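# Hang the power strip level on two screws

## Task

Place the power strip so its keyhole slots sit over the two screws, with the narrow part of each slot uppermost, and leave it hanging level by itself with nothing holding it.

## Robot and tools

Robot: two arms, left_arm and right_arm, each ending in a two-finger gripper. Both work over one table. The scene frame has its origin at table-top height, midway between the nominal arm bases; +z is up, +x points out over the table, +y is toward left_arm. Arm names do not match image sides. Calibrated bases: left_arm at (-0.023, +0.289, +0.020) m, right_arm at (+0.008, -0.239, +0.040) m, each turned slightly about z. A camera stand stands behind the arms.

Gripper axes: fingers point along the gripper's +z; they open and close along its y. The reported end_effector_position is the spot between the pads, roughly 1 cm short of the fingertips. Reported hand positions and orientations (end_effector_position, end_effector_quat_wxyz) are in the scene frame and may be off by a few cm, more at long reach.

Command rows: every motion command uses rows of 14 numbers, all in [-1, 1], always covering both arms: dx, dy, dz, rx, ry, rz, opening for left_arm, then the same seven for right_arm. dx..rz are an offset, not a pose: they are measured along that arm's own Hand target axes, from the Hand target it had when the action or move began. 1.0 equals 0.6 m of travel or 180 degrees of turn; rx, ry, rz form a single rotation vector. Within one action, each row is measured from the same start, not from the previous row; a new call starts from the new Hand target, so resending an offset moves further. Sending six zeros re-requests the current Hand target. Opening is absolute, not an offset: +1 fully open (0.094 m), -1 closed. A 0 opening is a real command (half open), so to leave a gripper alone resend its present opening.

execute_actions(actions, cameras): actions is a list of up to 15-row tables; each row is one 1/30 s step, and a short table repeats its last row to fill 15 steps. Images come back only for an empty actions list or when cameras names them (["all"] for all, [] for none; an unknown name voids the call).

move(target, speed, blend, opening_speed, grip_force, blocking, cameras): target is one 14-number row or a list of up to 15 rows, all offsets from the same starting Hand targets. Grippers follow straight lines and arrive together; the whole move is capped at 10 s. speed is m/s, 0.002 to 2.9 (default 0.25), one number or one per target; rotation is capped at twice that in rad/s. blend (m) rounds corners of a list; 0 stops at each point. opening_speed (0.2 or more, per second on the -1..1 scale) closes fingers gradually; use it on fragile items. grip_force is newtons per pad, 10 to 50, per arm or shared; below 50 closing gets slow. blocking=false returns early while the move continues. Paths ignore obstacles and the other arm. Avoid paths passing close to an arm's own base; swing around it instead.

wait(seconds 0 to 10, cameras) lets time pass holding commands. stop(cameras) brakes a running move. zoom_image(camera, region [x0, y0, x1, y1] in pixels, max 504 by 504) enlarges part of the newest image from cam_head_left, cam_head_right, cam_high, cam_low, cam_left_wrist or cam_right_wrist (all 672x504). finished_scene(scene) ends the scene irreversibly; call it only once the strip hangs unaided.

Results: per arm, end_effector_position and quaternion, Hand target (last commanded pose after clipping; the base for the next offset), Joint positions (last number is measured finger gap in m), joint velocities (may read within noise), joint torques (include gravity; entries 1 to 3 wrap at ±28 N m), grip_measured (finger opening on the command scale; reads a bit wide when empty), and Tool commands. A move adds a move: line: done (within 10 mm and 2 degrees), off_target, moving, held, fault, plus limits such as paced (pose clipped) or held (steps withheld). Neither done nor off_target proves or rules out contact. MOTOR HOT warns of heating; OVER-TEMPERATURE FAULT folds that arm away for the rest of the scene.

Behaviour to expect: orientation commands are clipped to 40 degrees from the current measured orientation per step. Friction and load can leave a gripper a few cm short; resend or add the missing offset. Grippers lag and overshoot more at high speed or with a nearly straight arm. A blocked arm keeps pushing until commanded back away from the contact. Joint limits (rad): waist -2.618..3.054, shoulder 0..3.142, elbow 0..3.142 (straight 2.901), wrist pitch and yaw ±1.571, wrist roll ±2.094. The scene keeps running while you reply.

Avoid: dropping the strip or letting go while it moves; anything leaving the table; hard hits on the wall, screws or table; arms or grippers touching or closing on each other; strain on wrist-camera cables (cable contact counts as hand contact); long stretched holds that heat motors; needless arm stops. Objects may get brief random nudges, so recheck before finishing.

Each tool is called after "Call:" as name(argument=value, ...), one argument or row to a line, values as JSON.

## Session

Scene 1 done. Now scene 2.

Call:
execute_actions(
  actions=[],
)

Scene clock: 0.00 s.
left_arm: end_effector_position=(+0.3518, +0.3619, +0.1407) grip_measured=+1.000 end_effector_quat_wxyz=(+0.638, -0.147, +0.750, +0.093) | right_arm: end_effector_position=(+0.3959, -0.1835, +0.1693) grip_measured=+1.000 end_effector_quat_wxyz=(+0.659, -0.109, +0.742, +0.052)
Joint positions: left_arm=[0.001 1.544 0.254 1.114 -0.274 -0.097 0.094] | right_arm=[0.036 1.582 0.272 1.183 -0.157 -0.087 0.094]
Joint velocities: within noise
Joint torques (N m): no reading
Heat: left arm: 35 °C; right arm: 33 °C.
Hand target: left_arm +0.3523, +0.3621, +0.1412; +0.637, -0.147, +0.751, +0.094 | right_arm +0.3973, -0.1833, +0.1736; +0.663, -0.109, +0.738, +0.053
Tool commands: left_gripper/opening=+1.0 right_gripper/opening=+1.0

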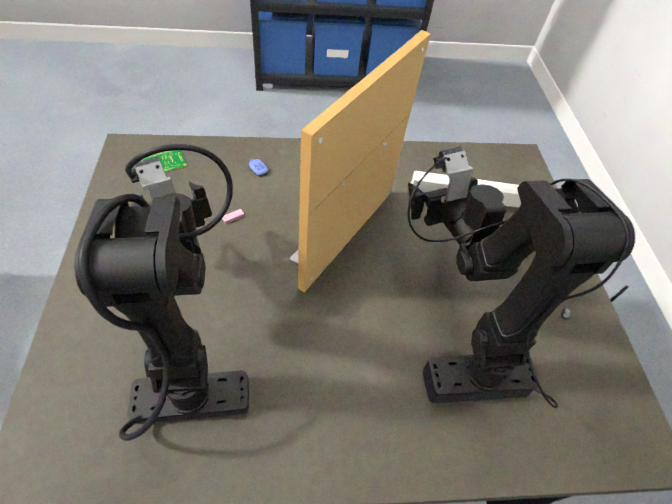

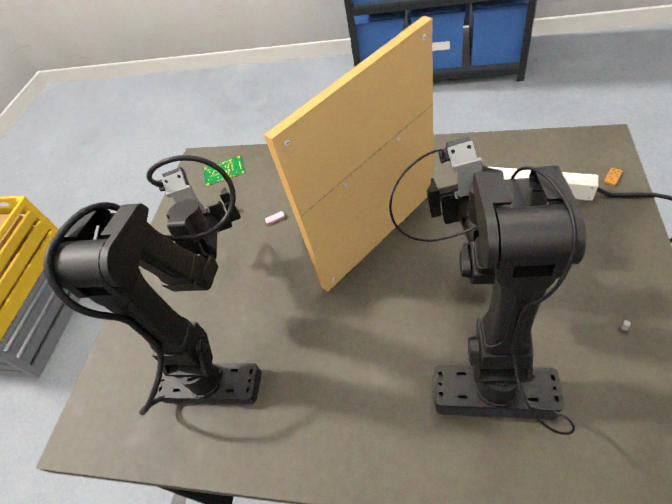

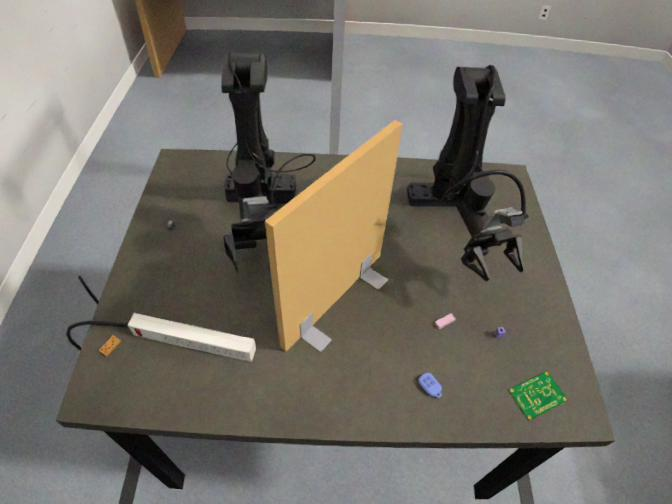

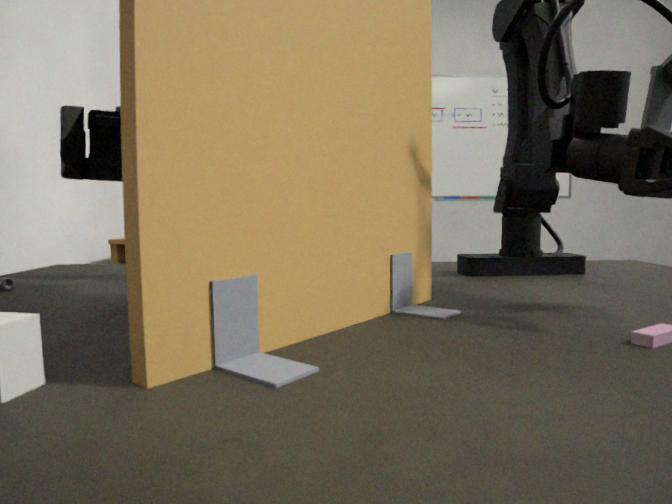

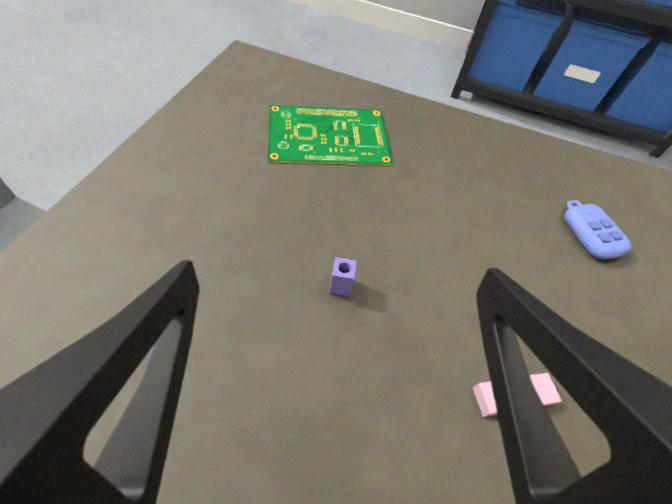

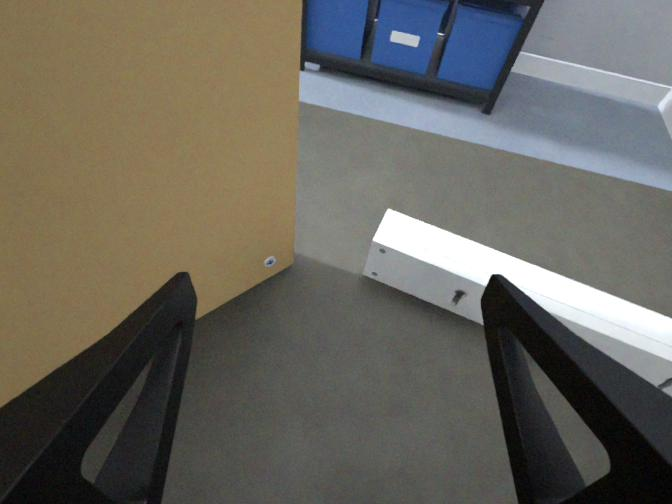

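Call:
zoom_image(
  camera="cam_right_wrist",
  region=[350, 180, 672, 420],
)

Call:
zoom_image(
  camera="cam_high",
  region=[60, 260, 280, 400],
)

Call:
zoom_image(
  camera="cam_head_right",
  region=[250, 10, 480, 300],
)

Call:
zoom_image(
  camera="cam_head_left",
  region=[290, 20, 440, 290],
)

Scaled by 1.565.

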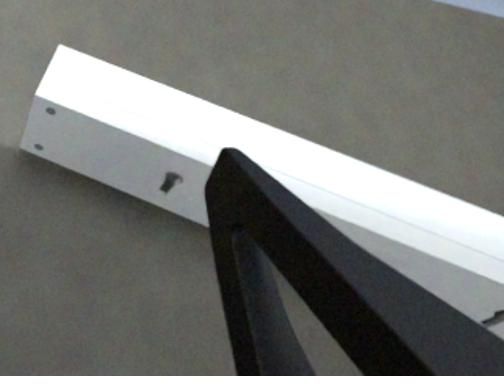

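Scaled by 2.291.

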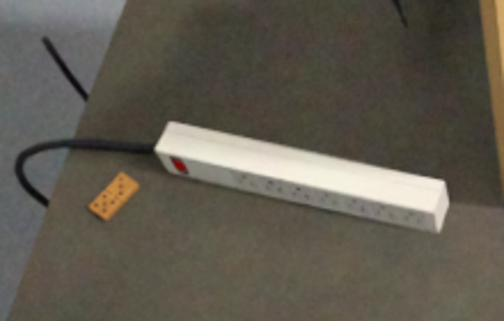

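Scaled by 1.738.

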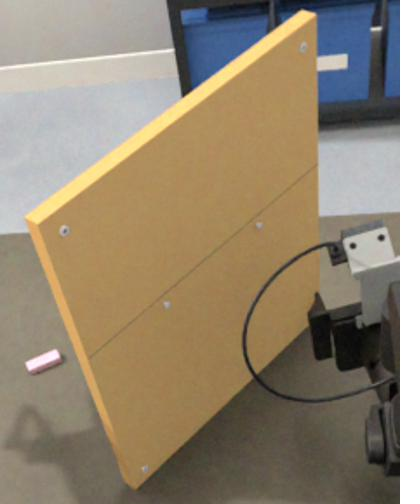

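Scaled by 1.867.

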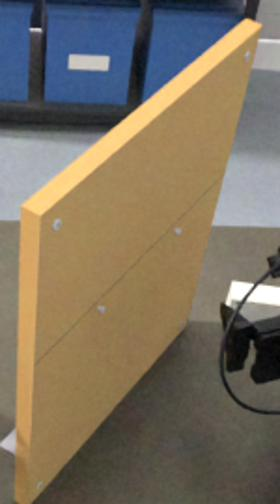

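Call:
zoom_image(
  camera="cam_right_wrist",
  region=[430, 270, 490, 320],
)

Call:
zoom_image(
  camera="cam_right_wrist",
  region=[612, 350, 672, 400],
)

Scaled by 8.400.

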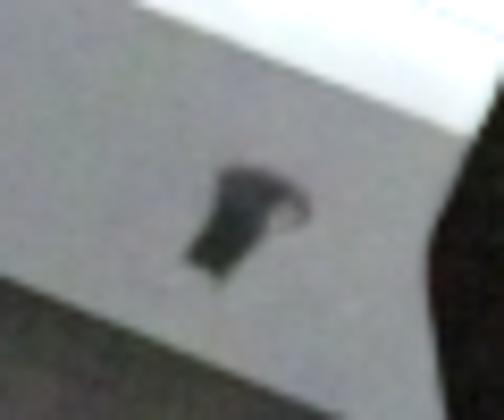

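Scaled by 8.400.

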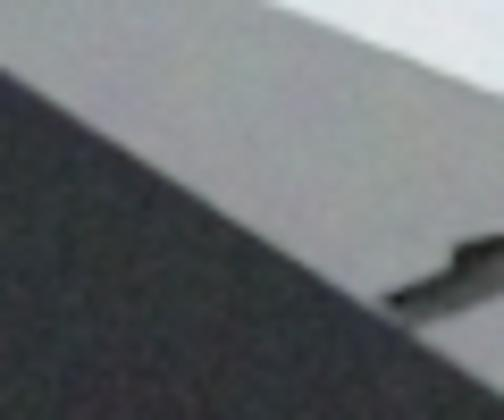

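Call:
move(
  target=[
    [-0.4262,-0.0912,-0.3375,0.15,-0.022,0.02,1, -0.0722,-0.2919,0.1222,-0.2697,0.3996,-0.2718,1],
    [-0.3868,-0.3155,-0.5625,0.2992,-0.0436,0.039,1, -0.0722,-0.2919,0.1222,-0.2697,0.3996,-0.2718,1],
  ],
  speed=0.3,
  blend=[0.03,0],
  cameras=["cam_right_wrist","cam_left_wrist","cam_high"],
)

Scene clock: 64.83 s.
left_arm: end_effector_position=(+0.1359, +0.0968, +0.4375) grip_measured=+1.000 end_effector_quat_wxyz=(+0.674, +0.211, +0.676, -0.211) | right_arm: end_effector_position=(+0.5097, -0.3360, +0.2285) grip_measured=+1.000 end_effector_quat_wxyz=(+0.105, -0.611, +0.775, -0.123)
Joint positions: left_arm=[-1.52 0.652 1.001 -0.353 -0.854 -0.005 0.094] | right_arm=[-0.224 2.398 2.695 -1.543 0.002 -1.529 0.094]
Joint torques (N m): left_arm=[-0.27 0.68 6.13 2.21 -0.13 0.02] | right_arm=[0.54 -8.96 7.99 0.64 -0.02 -0.03]
Heat: left arm: 37 °C; right arm: 36 °C.
Hand target: left_arm +0.1364, +0.0971, +0.4359; +0.676, +0.208, +0.675, -0.209 | right_arm +0.5130, -0.3328, +0.2201; +0.000, -0.624, +0.782, +0.000
Off the commanded pose: left_arm 0.002 m, 1 deg | right_arm 0.010 m, 19 deg.
joint sent to its limit (right arm) — joint 4 (wrist pitch), lower limit. The joint targets are off in orientation, not in position.
move: off_target (right_arm)
Images, in order (width x height): cam_high 672x504, cam_left_wrist 672x504, cam_right_wrist 672x504.

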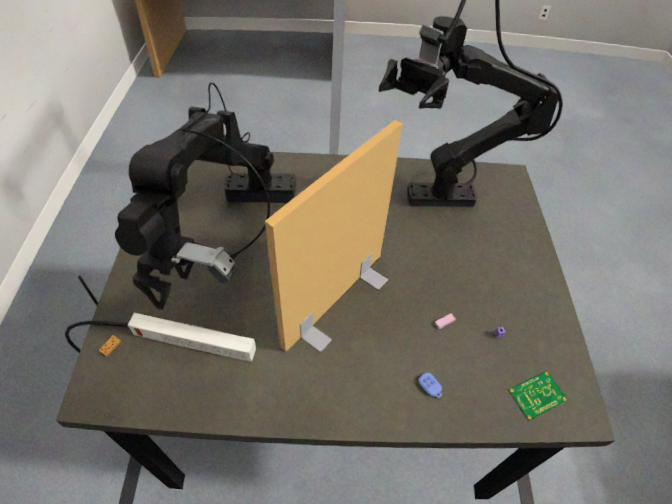

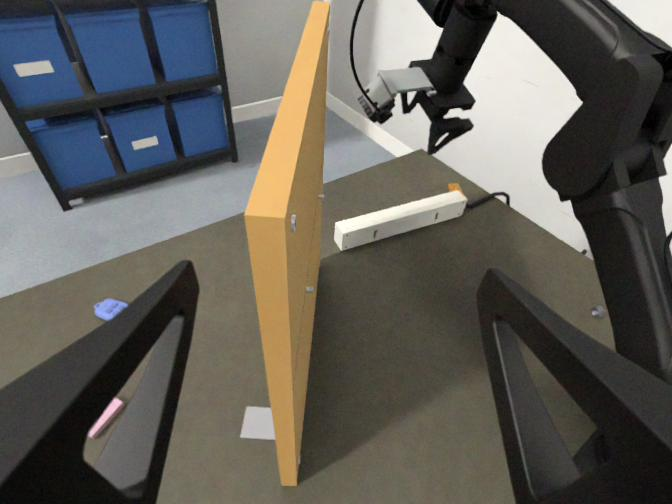

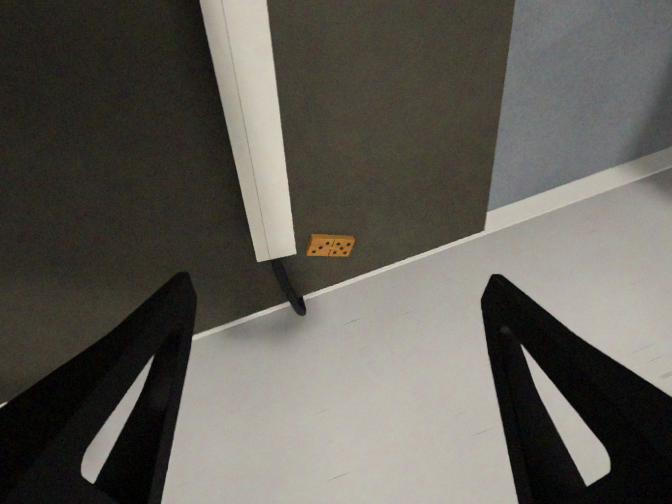

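Call:
move(
  target=[0,0,0,0,0,0,1, 0.0133,0,0.1833,0,0,0,1],
  speed=0.2,
  cameras=["cam_right_wrist","cam_head_right"],
)

Scene clock: 82.53 s.
left_arm: end_effector_position=(+0.1359, +0.0969, +0.4376) grip_measured=+1.000 end_effector_quat_wxyz=(+0.674, +0.211, +0.676, -0.211) | right_arm: end_effector_position=(+0.5127, -0.3366, +0.1182) grip_measured=+1.000 end_effector_quat_wxyz=(+0.032, -0.624, +0.780, -0.039)
Joint positions: left_arm=[-1.52 0.652 1.001 -0.353 -0.855 -0.005 0.094] | right_arm=[-0.224 2.621 2.695 -1.544 0.002 -1.542 0.094]
Joint torques (N m): left_arm=[-0.27 0.68 6.12 2.23 -0.13 0.03] | right_arm=[-0.7 -10.74 7.36 0.23 -0.03 -0.06]
Heat: left arm: 37 °C; right arm: 38 °C.
Hand target: left_arm +0.1364, +0.0972, +0.4359; +0.676, +0.208, +0.675, -0.209 | right_arm +0.5113, -0.3407, +0.1101; +0.000, -0.624, +0.782, +0.000
Off the commanded pose: left_arm 0.002 m, 0 deg | right_arm 0.009 m, 6 deg.
joint sent to its limit (right arm) — joint 4 (wrist pitch), lower limit. The joint targets are off in orientation, not in position.
move: off_target (right_arm)
Images, in order (width x height): cam_head_right 672x504, cam_right_wrist 672x504.

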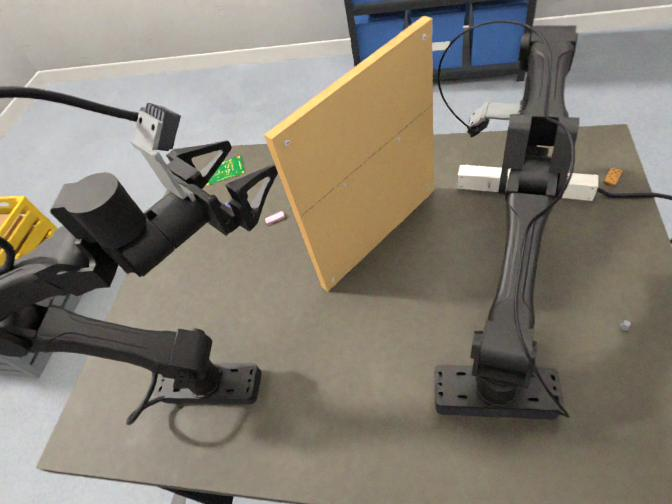

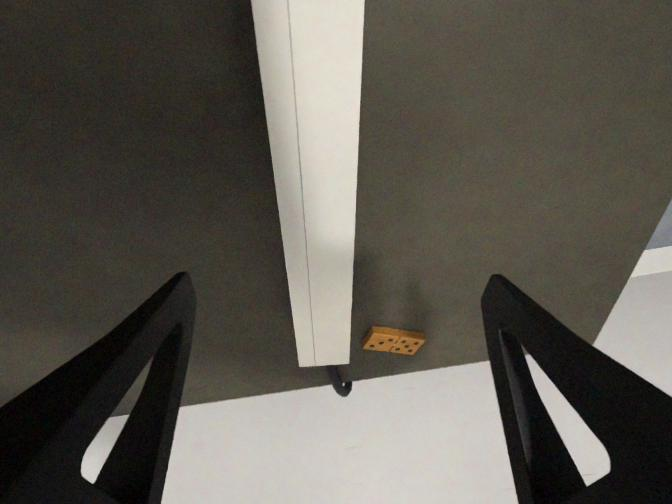

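Call:
wait(
  seconds=0,
  cameras=["cam_left_wrist","cam_high"],
)

Call:
zoom_image(
  camera="cam_left_wrist",
  region=[320, 170, 480, 290],
)

Call:
zoom_image(
  camera="cam_high",
  region=[110, 260, 270, 380],
)

Scene clock: 105.63 s.
left_arm: end_effector_position=(+0.1359, +0.0969, +0.4376) grip_measured=+1.000 end_effector_quat_wxyz=(+0.674, +0.211, +0.676, -0.211) | right_arm: end_effector_position=(+0.5127, -0.3366, +0.1182) grip_measured=+1.000 end_effector_quat_wxyz=(+0.032, -0.624, +0.780, -0.039)
Joint positions: left_arm=[-1.52 0.652 1.001 -0.353 -0.855 -0.005 0.094] | right_arm=[-0.224 2.621 2.695 -1.544 0.002 -1.543 0.094]
Joint torques (N m): left_arm=[-0.27 0.68 6.11 2.23 -0.13 0.03] | right_arm=[-0.75 -10.84 7.34 0.25 -0.04 -0.06]
Heat: left arm: 37 °C; right arm: 38 °C.
Hand target: left_arm +0.1364, +0.0972, +0.4359; +0.676, +0.208, +0.675, -0.209 | right_arm +0.5113, -0.3407, +0.1101; +0.000, -0.624, +0.782, +0.000
Tool commands: left_gripper/opening=+1.0 right_gripper/opening=+1.0
Off the commanded pose: left_arm 0.002 m, 0 deg | right_arm 0.009 m, 6 deg.
Images, in order (width x height): cam_high 672x504, cam_left_wrist 672x504.

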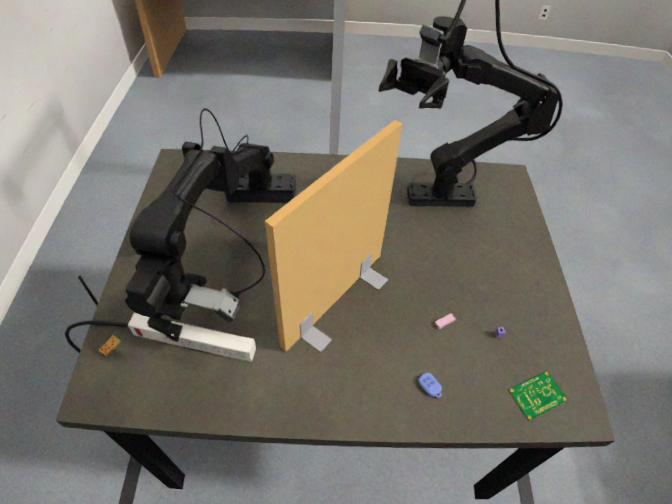

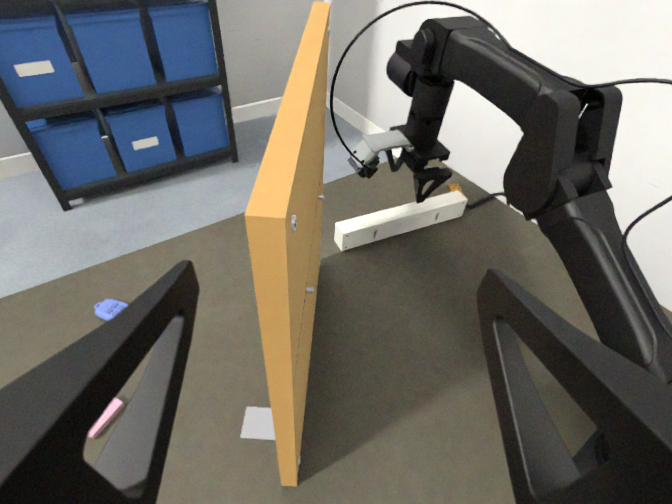

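Scaled by 3.150.

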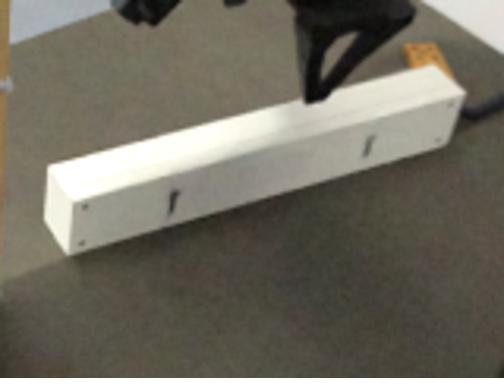

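Scaled by 3.150.

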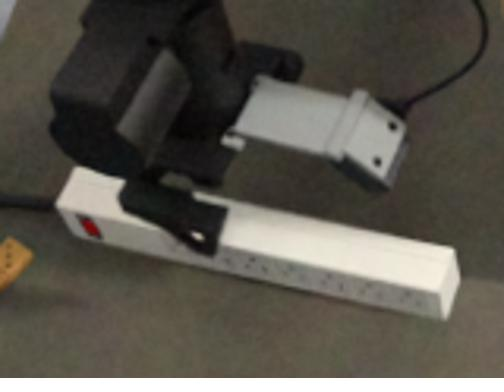

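Call:
move(
  target=[0,0,0,0,0,0,1, 0,0,0.1083,0,0,0,1],
  speed=0.12,
  cameras=["cam_right_wrist","cam_left_wrist","cam_low"],
)

Call:
zoom_image(
  camera="cam_left_wrist",
  region=[320, 150, 480, 270],
)

Scene clock: 132.97 s.
left_arm: end_effector_position=(+0.1359, +0.0969, +0.4376) grip_measured=+1.000 end_effector_quat_wxyz=(+0.674, +0.211, +0.676, -0.211) | right_arm: end_effector_position=(+0.5113, -0.3364, +0.0572) grip_measured=+1.000 end_effector_quat_wxyz=(+0.004, -0.625, +0.781, -0.007)
Joint positions: left_arm=[-1.52 0.652 1.001 -0.353 -0.855 -0.005 0.094] | right_arm=[-0.224 2.705 2.615 -1.465 0.002 -1.543 0.094]
Joint torques (N m): left_arm=[-0.27 0.68 6.12 2.23 -0.13 0.03] | right_arm=[-0.76 -10.62 6.99 0.24 -0.03 -0.07]
Heat: left arm: 37 °C; right arm: 39 °C.
Hand target: left_arm +0.1364, +0.0972, +0.4359; +0.676, +0.208, +0.675, -0.209 | right_arm +0.5113, -0.3407, +0.0450; +0.000, -0.624, +0.782, +0.000
Off the commanded pose: left_arm 0.002 m, 0 deg | right_arm 0.013 m, 1 deg.
move: off_target (right_arm)
Images, in order (width x height): cam_low 672x504, cam_left_wrist 672x504, cam_right_wrist 672x504.

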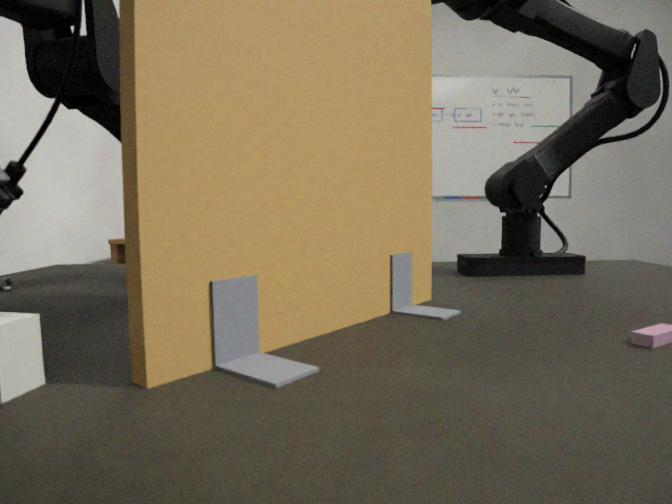

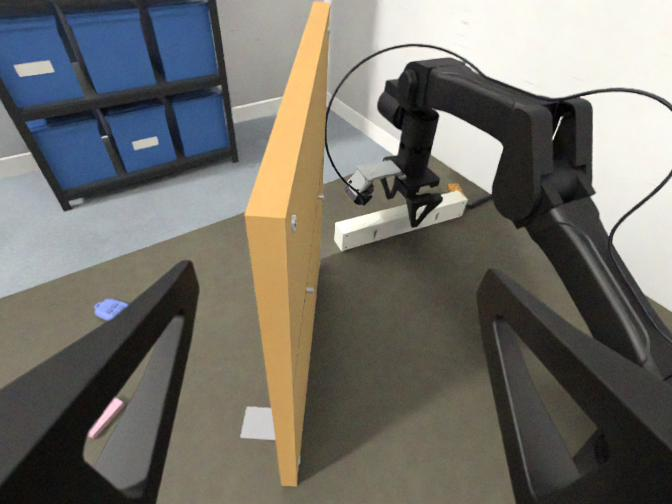

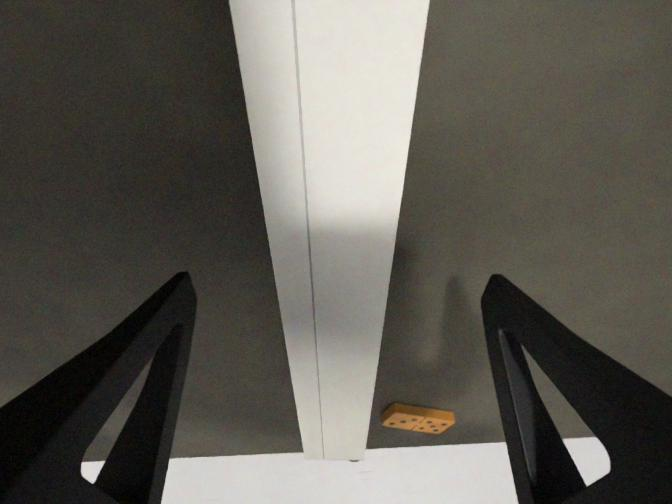

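Scaled by 3.150.

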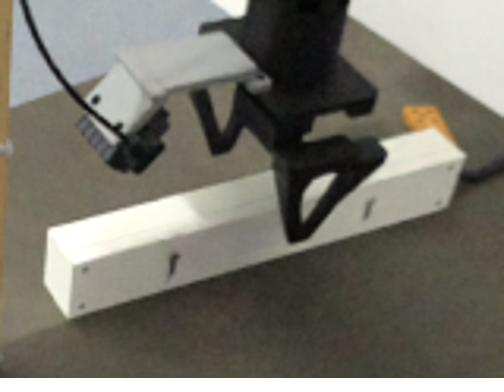

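Call:
move(
  target=[0,0,0,0,0,0,1, 0,0,0.018,0,0,0,1],
  speed=0.08,
)

Call:
move(
  target=[0,0,0,0,0,0,1, 0,0,0,0,0,0,-0.5],
  speed=0.08,
  opening_speed=0.6,
  cameras=["cam_right_wrist","cam_left_wrist"],
)

Call:
zoom_image(
  camera="cam_left_wrist",
  region=[320, 150, 480, 270],
)

Scene clock: 145.10 s.
left_arm: end_effector_position=(+0.1359, +0.0969, +0.4376) grip_measured=+1.000 end_effector_quat_wxyz=(+0.674, +0.211, +0.676, -0.211) | right_arm: end_effector_position=(+0.5164, -0.3374, +0.0493) grip_measured=+1.000 end_effector_quat_wxyz=(+0.010, -0.625, +0.781, -0.013)
Joint positions: left_arm=[-1.52 0.652 1.001 -0.353 -0.855 -0.005 0.094] | right_arm=[-0.224 2.705 2.583 -1.416 0.002 -1.543 0.094]
Joint torques (N m): left_arm=[-0.28 0.68 6.12 2.23 -0.13 0.03] | right_arm=[-0.75 -11.58 4.96 0.28 -0.03 -0.06]
Heat: left arm: 37 °C; right arm: 39 °C.
Hand target: left_arm +0.1364, +0.0972, +0.4359; +0.676, +0.208, +0.675, -0.209 | right_arm +0.5113, -0.3408, +0.0343; +0.000, -0.624, +0.782, +0.000
Off the commanded pose: left_arm 0.002 m, 0 deg | right_arm 0.016 m, 2 deg.
move: off_target (right_arm)

Scene clock: 147.80 s.
left_arm: end_effector_position=(+0.1359, +0.0969, +0.4376) grip_measured=+1.000 end_effector_quat_wxyz=(+0.674, +0.211, +0.676, -0.211) | right_arm: end_effector_position=(+0.5166, -0.3374, +0.0493) grip_measured=-0.297 end_effector_quat_wxyz=(+0.010, -0.625, +0.780, -0.014)
Joint positions: left_arm=[-1.52 0.652 1.001 -0.353 -0.855 -0.005 0.094] | right_arm=[-0.224 2.705 2.583 -1.416 0.002 -1.543 0.033]
Joint torques (N m): left_arm=[-0.28 0.68 6.11 2.23 -0.13 0.03] | right_arm=[-0.76 -11.55 4.93 0.3 -0.03 -0.05]
Heat: left arm: 37 °C; right arm: 39 °C.
Hand target: left_arm +0.1364, +0.0972, +0.4359; +0.676, +0.208, +0.675, -0.209 | right_arm +0.5113, -0.3407, +0.0343; +0.000, -0.624, +0.782, +0.000
Off the commanded pose: left_arm 0.002 m, 0 deg | right_arm 0.016 m, 2 deg.
move: off_target (right_arm)
Images, in order (width x height): cam_left_wrist 672x504, cam_right_wrist 672x504.

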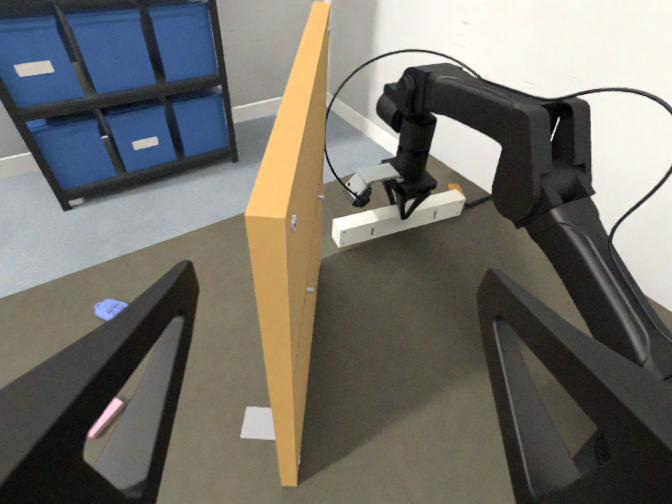

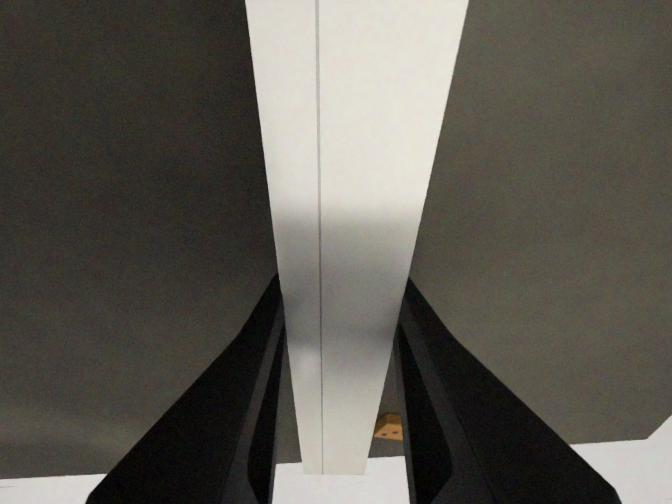

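Scaled by 3.150.

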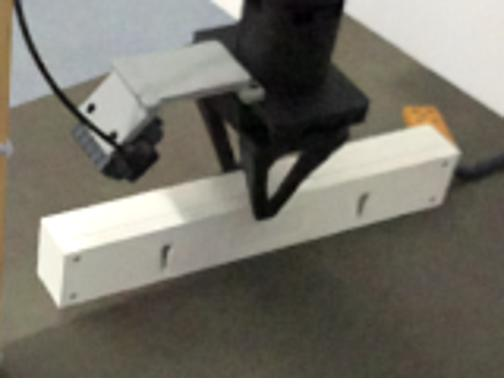

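Call:
move(
  target=[
    [0,0,0,0,0,0,1, 0,0.005,-0.055,0,0,0,-0.5],
    [0,0,0,0,0,0,1, -0.001,0.0647,-0.0728,0.3056,0,0,-0.5],
  ],
  speed=0.12,
  blend=[0.02,0],
  cameras=["cam_right_wrist","cam_left_wrist","cam_low"],
)

Call:
zoom_image(
  camera="cam_left_wrist",
  region=[320, 150, 480, 270],
)

Scene clock: 169.53 s.
left_arm: end_effector_position=(+0.1359, +0.0969, +0.4376) grip_measured=+1.000 end_effector_quat_wxyz=(+0.674, +0.211, +0.676, -0.211) | right_arm: end_effector_position=(+0.4650, -0.3309, +0.0525) grip_measured=-0.297 end_effector_quat_wxyz=(+0.268, -0.566, +0.706, -0.331)
Joint positions: left_arm=[-1.52 0.652 1.001 -0.353 -0.855 -0.005 0.094] | right_arm=[-0.226 1.924 0.809 0.424 0.016 -1.553 0.033]
Joint torques (N m): left_arm=[-0.27 0.68 6.11 2.23 -0.12 0.03] | right_arm=[0.62 -11.4 4.62 2.02 0.15 0.04]
Heat: left arm: 37 °C; right arm: 37 °C.
Hand target: left_arm +0.1364, +0.0972, +0.4358; +0.676, +0.208, +0.675, -0.209 | right_arm +0.4736, -0.3316, +0.0780; +0.288, -0.553, +0.693, -0.361
Off the commanded pose: left_arm 0.002 m, 0 deg | right_arm 0.027 m, 5 deg.
move: off_target (right_arm); blend cut to 0.0164 m at target 1
Images, in order (width x height): cam_low 672x504, cam_left_wrist 672x504, cam_right_wrist 672x504.

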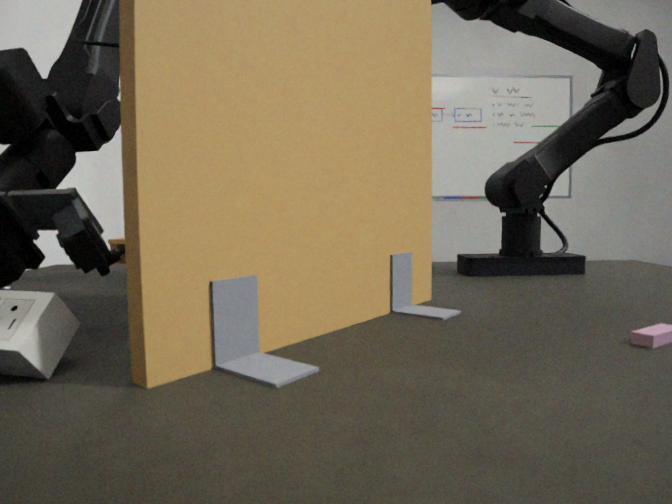

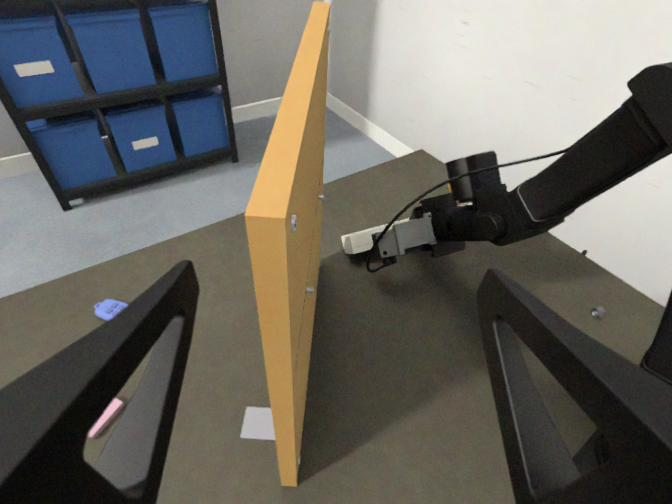

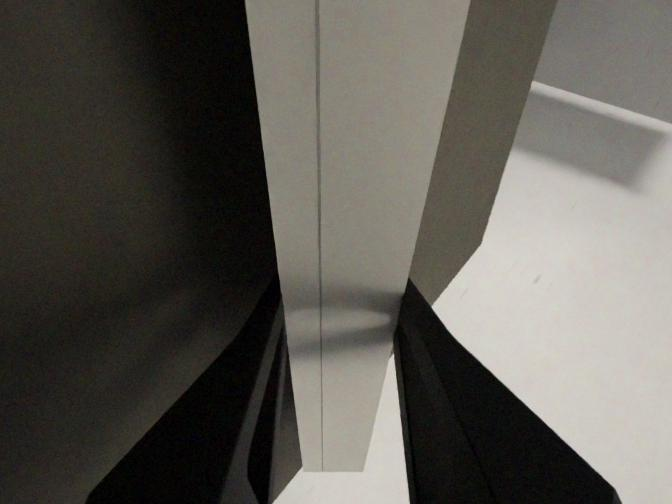

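Scaled by 3.150.

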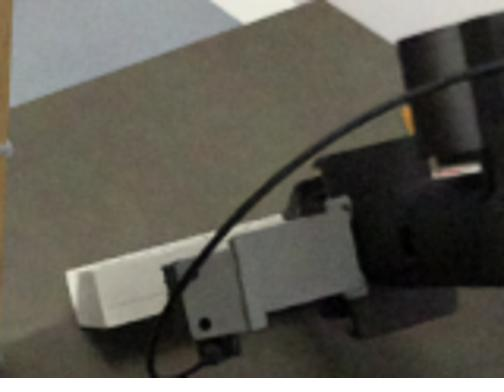

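Call:
move(
  target=[0,0,0,0,0,0,1, 0,0.0109,0.0076,0,0,0,-0.5],
  speed=0.05,
  cameras=["cam_low"],
)

Call:
zoom_image(
  camera="cam_low",
  region=[0, 230, 200, 430],
)

Scene clock: 175.97 s.
left_arm: end_effector_position=(+0.1359, +0.0969, +0.4376) grip_measured=+1.000 end_effector_quat_wxyz=(+0.674, +0.211, +0.676, -0.211) | right_arm: end_effector_position=(+0.4649, -0.3315, +0.0533) grip_measured=-0.297 end_effector_quat_wxyz=(+0.270, -0.564, +0.705, -0.336)
Joint positions: left_arm=[-1.52 0.652 1.001 -0.353 -0.855 -0.005 0.094] | right_arm=[-0.226 1.924 0.799 0.446 0.019 -1.553 0.033]
Joint torques (N m): left_arm=[-0.28 0.69 6.12 2.23 -0.13 0.03] | right_arm=[0.58 -9.24 4.82 2.1 0.13 0.02]
Heat: left arm: 37 °C; right arm: 37 °C.
Hand target: left_arm +0.1364, +0.0972, +0.4358; +0.676, +0.208, +0.675, -0.209 | right_arm +0.4735, -0.3315, +0.0699; +0.288, -0.553, +0.693, -0.361
Off the commanded pose: left_arm 0.002 m, 0 deg | right_arm 0.019 m, 4 deg.
move: off_target (right_arm)
Images, in order (width x height): cam_low 672x504.

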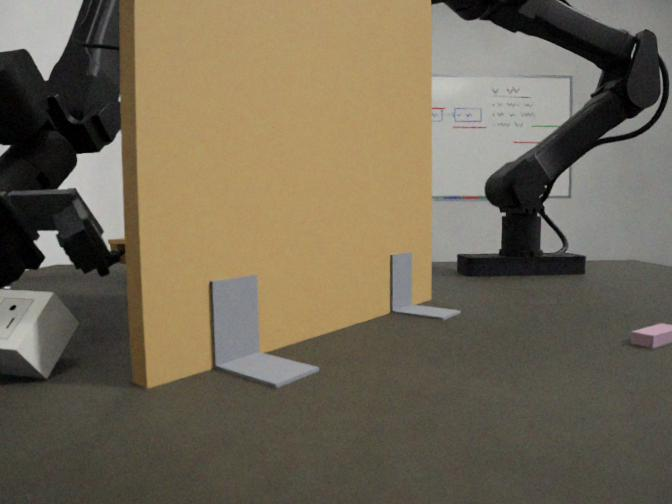

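Scaled by 2.520.

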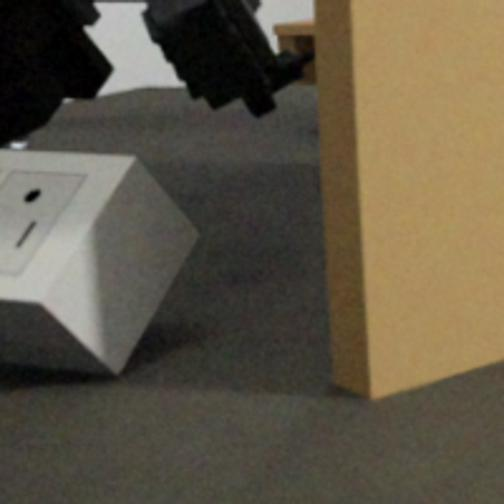

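Call:
move(
  target=[0,0,0,0,0,0,1, 0,0,0,0,0,0,-0.05],
  speed=0.05,
  opening_speed=0.3,
  cameras=["cam_low","cam_left_wrist"],
)

Call:
zoom_image(
  camera="cam_low",
  region=[0, 230, 200, 430],
)

Call:
zoom_image(
  camera="cam_left_wrist",
  region=[320, 150, 480, 270],
)

Scene clock: 182.77 s.
left_arm: end_effector_position=(+0.1359, +0.0969, +0.4376) grip_measured=+1.000 end_effector_quat_wxyz=(+0.674, +0.211, +0.676, -0.211) | right_arm: end_effector_position=(+0.4722, -0.3349, +0.0636) grip_measured=-0.052 end_effector_quat_wxyz=(+0.281, -0.554, +0.697, -0.357)
Joint positions: left_arm=[-1.52 0.652 1.001 -0.353 -0.855 -0.005 0.094] | right_arm=[-0.226 1.924 0.799 0.498 0.03 -1.553 0.045]
Joint torques (N m): left_arm=[-0.28 0.69 6.11 2.23 -0.13 0.03] | right_arm=[0.62 -9.05 4.9 1.69 0.02 0.04]
Heat: left arm: 37 °C; right arm: 37 °C.
Hand target: left_arm +0.1364, +0.0972, +0.4358; +0.676, +0.208, +0.675, -0.209 | right_arm +0.4735, -0.3316, +0.0699; +0.288, -0.553, +0.693, -0.361
Off the commanded pose: left_arm 0.002 m, 0 deg | right_arm 0.007 m, 1 deg.
move: done
Images, in order (width x height): cam_low 672x504, cam_left_wrist 672x504.

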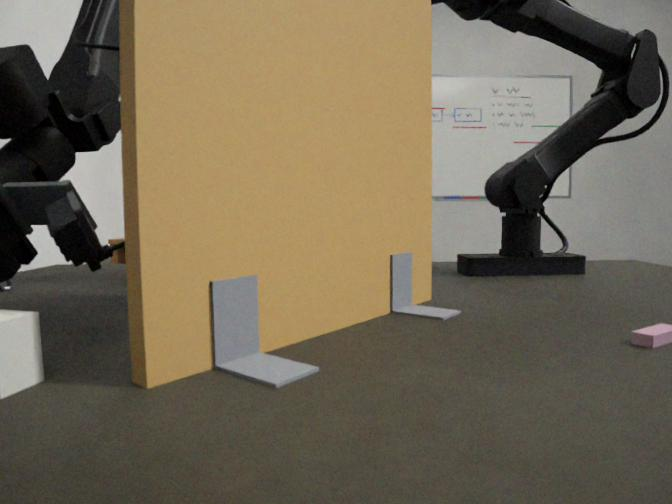

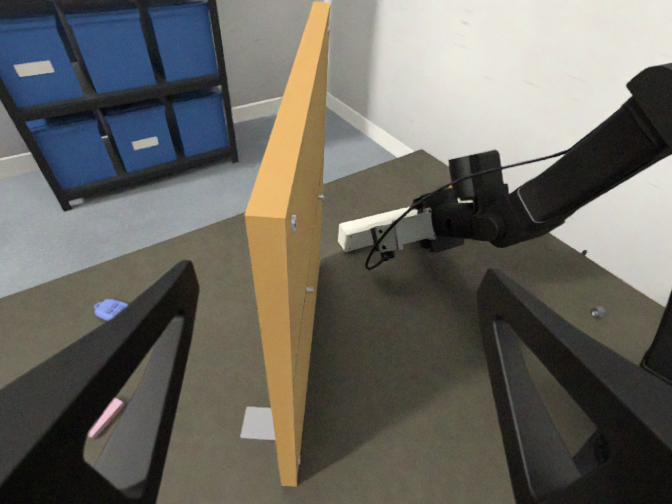

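Scaled by 2.520.

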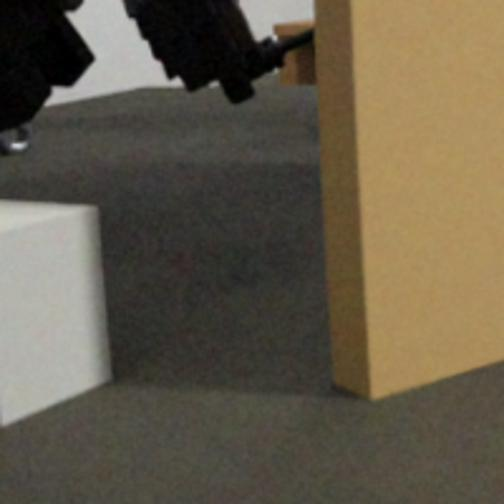

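Scaled by 3.150.

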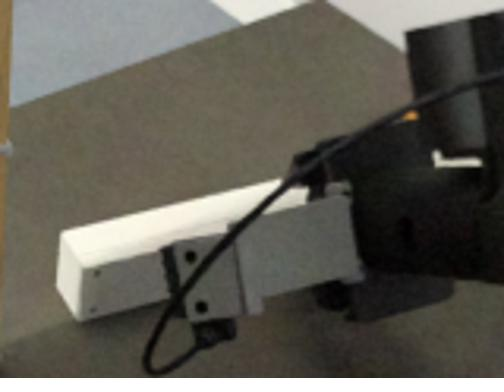

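Call:
move(
  target=[
    [0,0,0,0,0,0,1, 0,0,-0.1,0,0,0,0.15],
    [0,0,0,0,0,0,1, 0.0053,-0.0905,0.0125,-0.3056,0,0,1],
  ],
  speed=0.2,
  cameras=["cam_right_wrist","cam_left_wrist"],
)

Call:
zoom_image(
  camera="cam_left_wrist",
  region=[320, 150, 480, 270],
)

Scene clock: 203.77 s.
left_arm: end_effector_position=(+0.1359, +0.0969, +0.4376) grip_measured=+1.000 end_effector_quat_wxyz=(+0.674, +0.211, +0.676, -0.211) | right_arm: end_effector_position=(+0.5090, -0.3410, +0.1201) grip_measured=+0.998 end_effector_quat_wxyz=(+0.025, -0.626, +0.778, -0.041)
Joint positions: left_arm=[-1.52 0.652 1.001 -0.353 -0.855 -0.005 0.094] | right_arm=[-0.23 2.606 2.673 -1.543 0.015 -1.553 0.094]
Joint torques (N m): left_arm=[-0.27 0.68 6.11 2.23 -0.13 0.03] | right_arm=[-0.75 -10.03 8.13 0.23 -0.16 -0.01]
Heat: left arm: 37 °C; right arm: 37 °C.
Hand target: left_arm +0.1364, +0.0972, +0.4358; +0.676, +0.208, +0.675, -0.209 | right_arm +0.5092, -0.3429, +0.1102; +0.000, -0.624, +0.782, +0.000
Off the commanded pose: left_arm 0.002 m, 0 deg | right_arm 0.010 m, 6 deg.
joint sent to its limit (right arm) — joint 4 (wrist pitch), lower limit. The joint targets are off in orientation, not in position.
move: off_target (right_arm); target 2's new opening was sent with right_arm's hand 0.010 m and 6 deg from that target
Images, in order (width x height): cam_left_wrist 672x504, cam_right_wrist 672x504.

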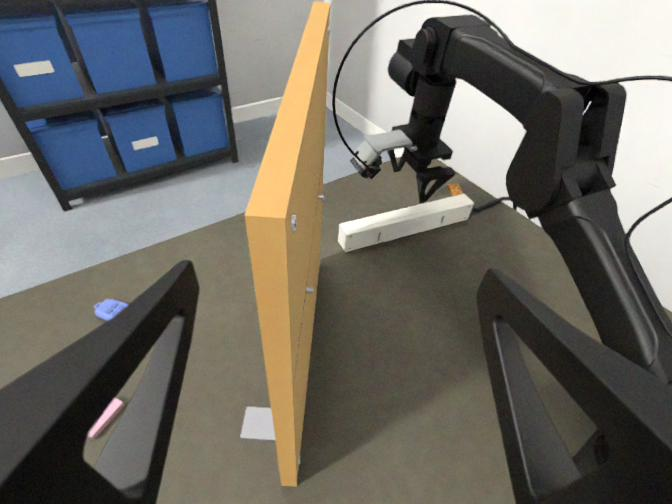

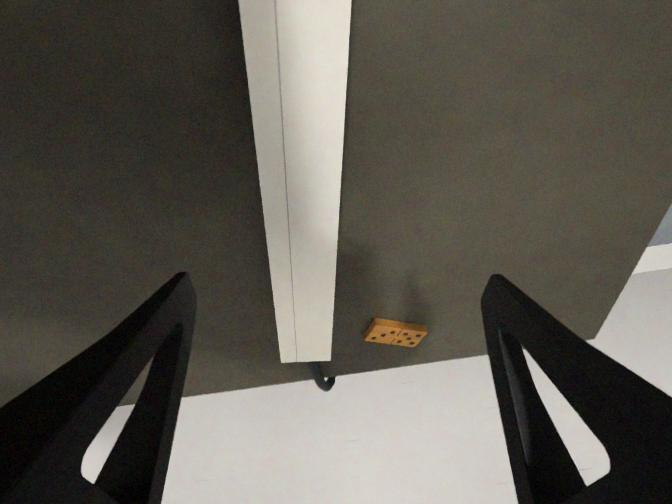

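Scaled by 3.150.

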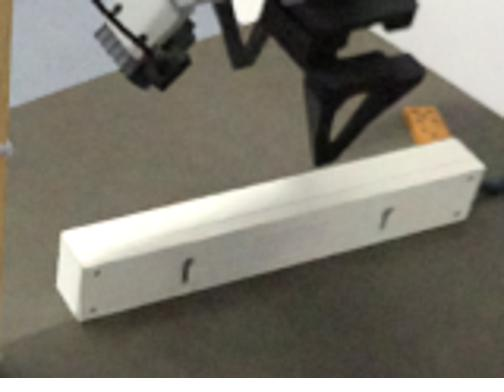

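Call:
move(
  target=[
    [0,0,0,0,0,0,1, 0,0.03,0.02,0,0,0,1],
    [0,0,0,0,0,0,1, 0,0.03,0.125,0,0,0,1],
    [0,0,0,0,0,0,1, 0,0.03,0.1265,0,0,0,-0.5],
  ],
  speed=0.12,
  blend=[0.01,0,0],
  opening_speed=0.7,
  cameras=["cam_right_wrist","cam_left_wrist"],
)

Call:
zoom_image(
  camera="cam_left_wrist",
  region=[320, 150, 480, 270],
)

Scene clock: 216.30 s.
left_arm: end_effector_position=(+0.1359, +0.0969, +0.4376) grip_measured=+1.000 end_effector_quat_wxyz=(+0.674, +0.211, +0.676, -0.211) | right_arm: end_effector_position=(+0.4942, -0.3376, +0.0225) grip_measured=-0.286 end_effector_quat_wxyz=(-0.008, -0.627, +0.779, +0.000)
Joint positions: left_arm=[-1.52 0.652 1.001 -0.353 -0.855 -0.005 0.094] | right_arm=[-0.23 2.606 2.286 -1.26 0.012 -1.553 0.034]
Joint torques (N m): left_arm=[-0.27 0.68 6.11 2.23 -0.13 0.03] | right_arm=[-0.66 -15.84 4.56 0.12 -0.14 0.02]
Heat: left arm: 38 °C; right arm: 37 °C.
Hand target: left_arm +0.1364, +0.0972, +0.4358; +0.676, +0.208, +0.675, -0.209 | right_arm +0.4917, -0.3389, +0.0343; +0.000, -0.624, +0.782, +0.000
Off the commanded pose: left_arm 0.002 m, 0 deg | right_arm 0.012 m, 1 deg.
move: off_target (right_arm); target 3's new opening was sent with right_arm's hand 0.012 m and 2 deg from that target
Images, in order (width x height): cam_left_wrist 672x504, cam_right_wrist 672x504.

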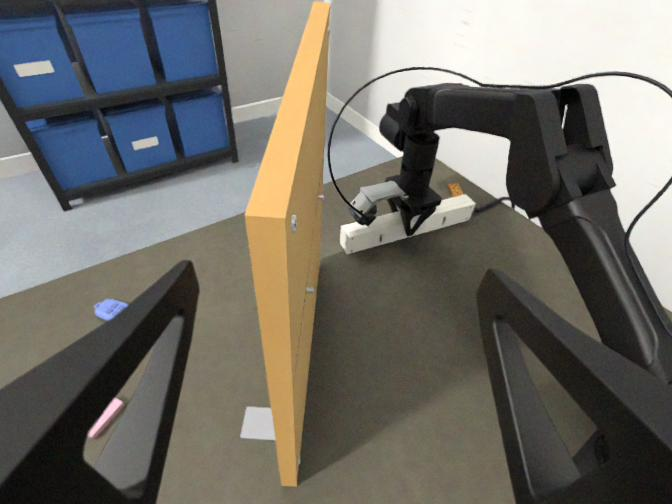

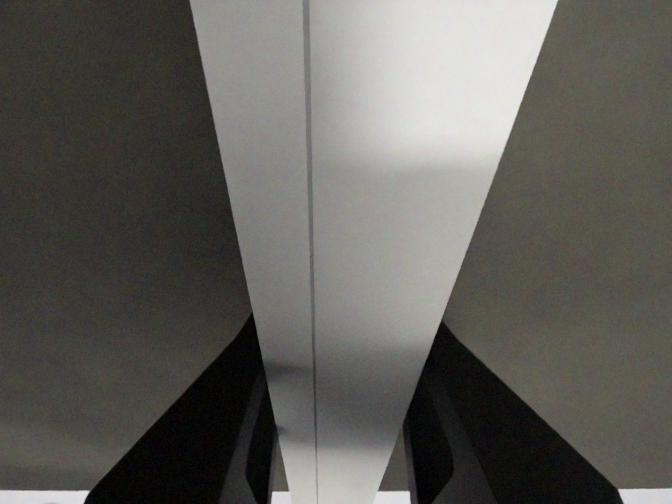

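Scaled by 3.150.

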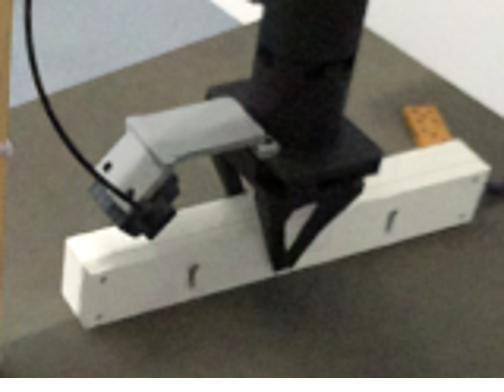

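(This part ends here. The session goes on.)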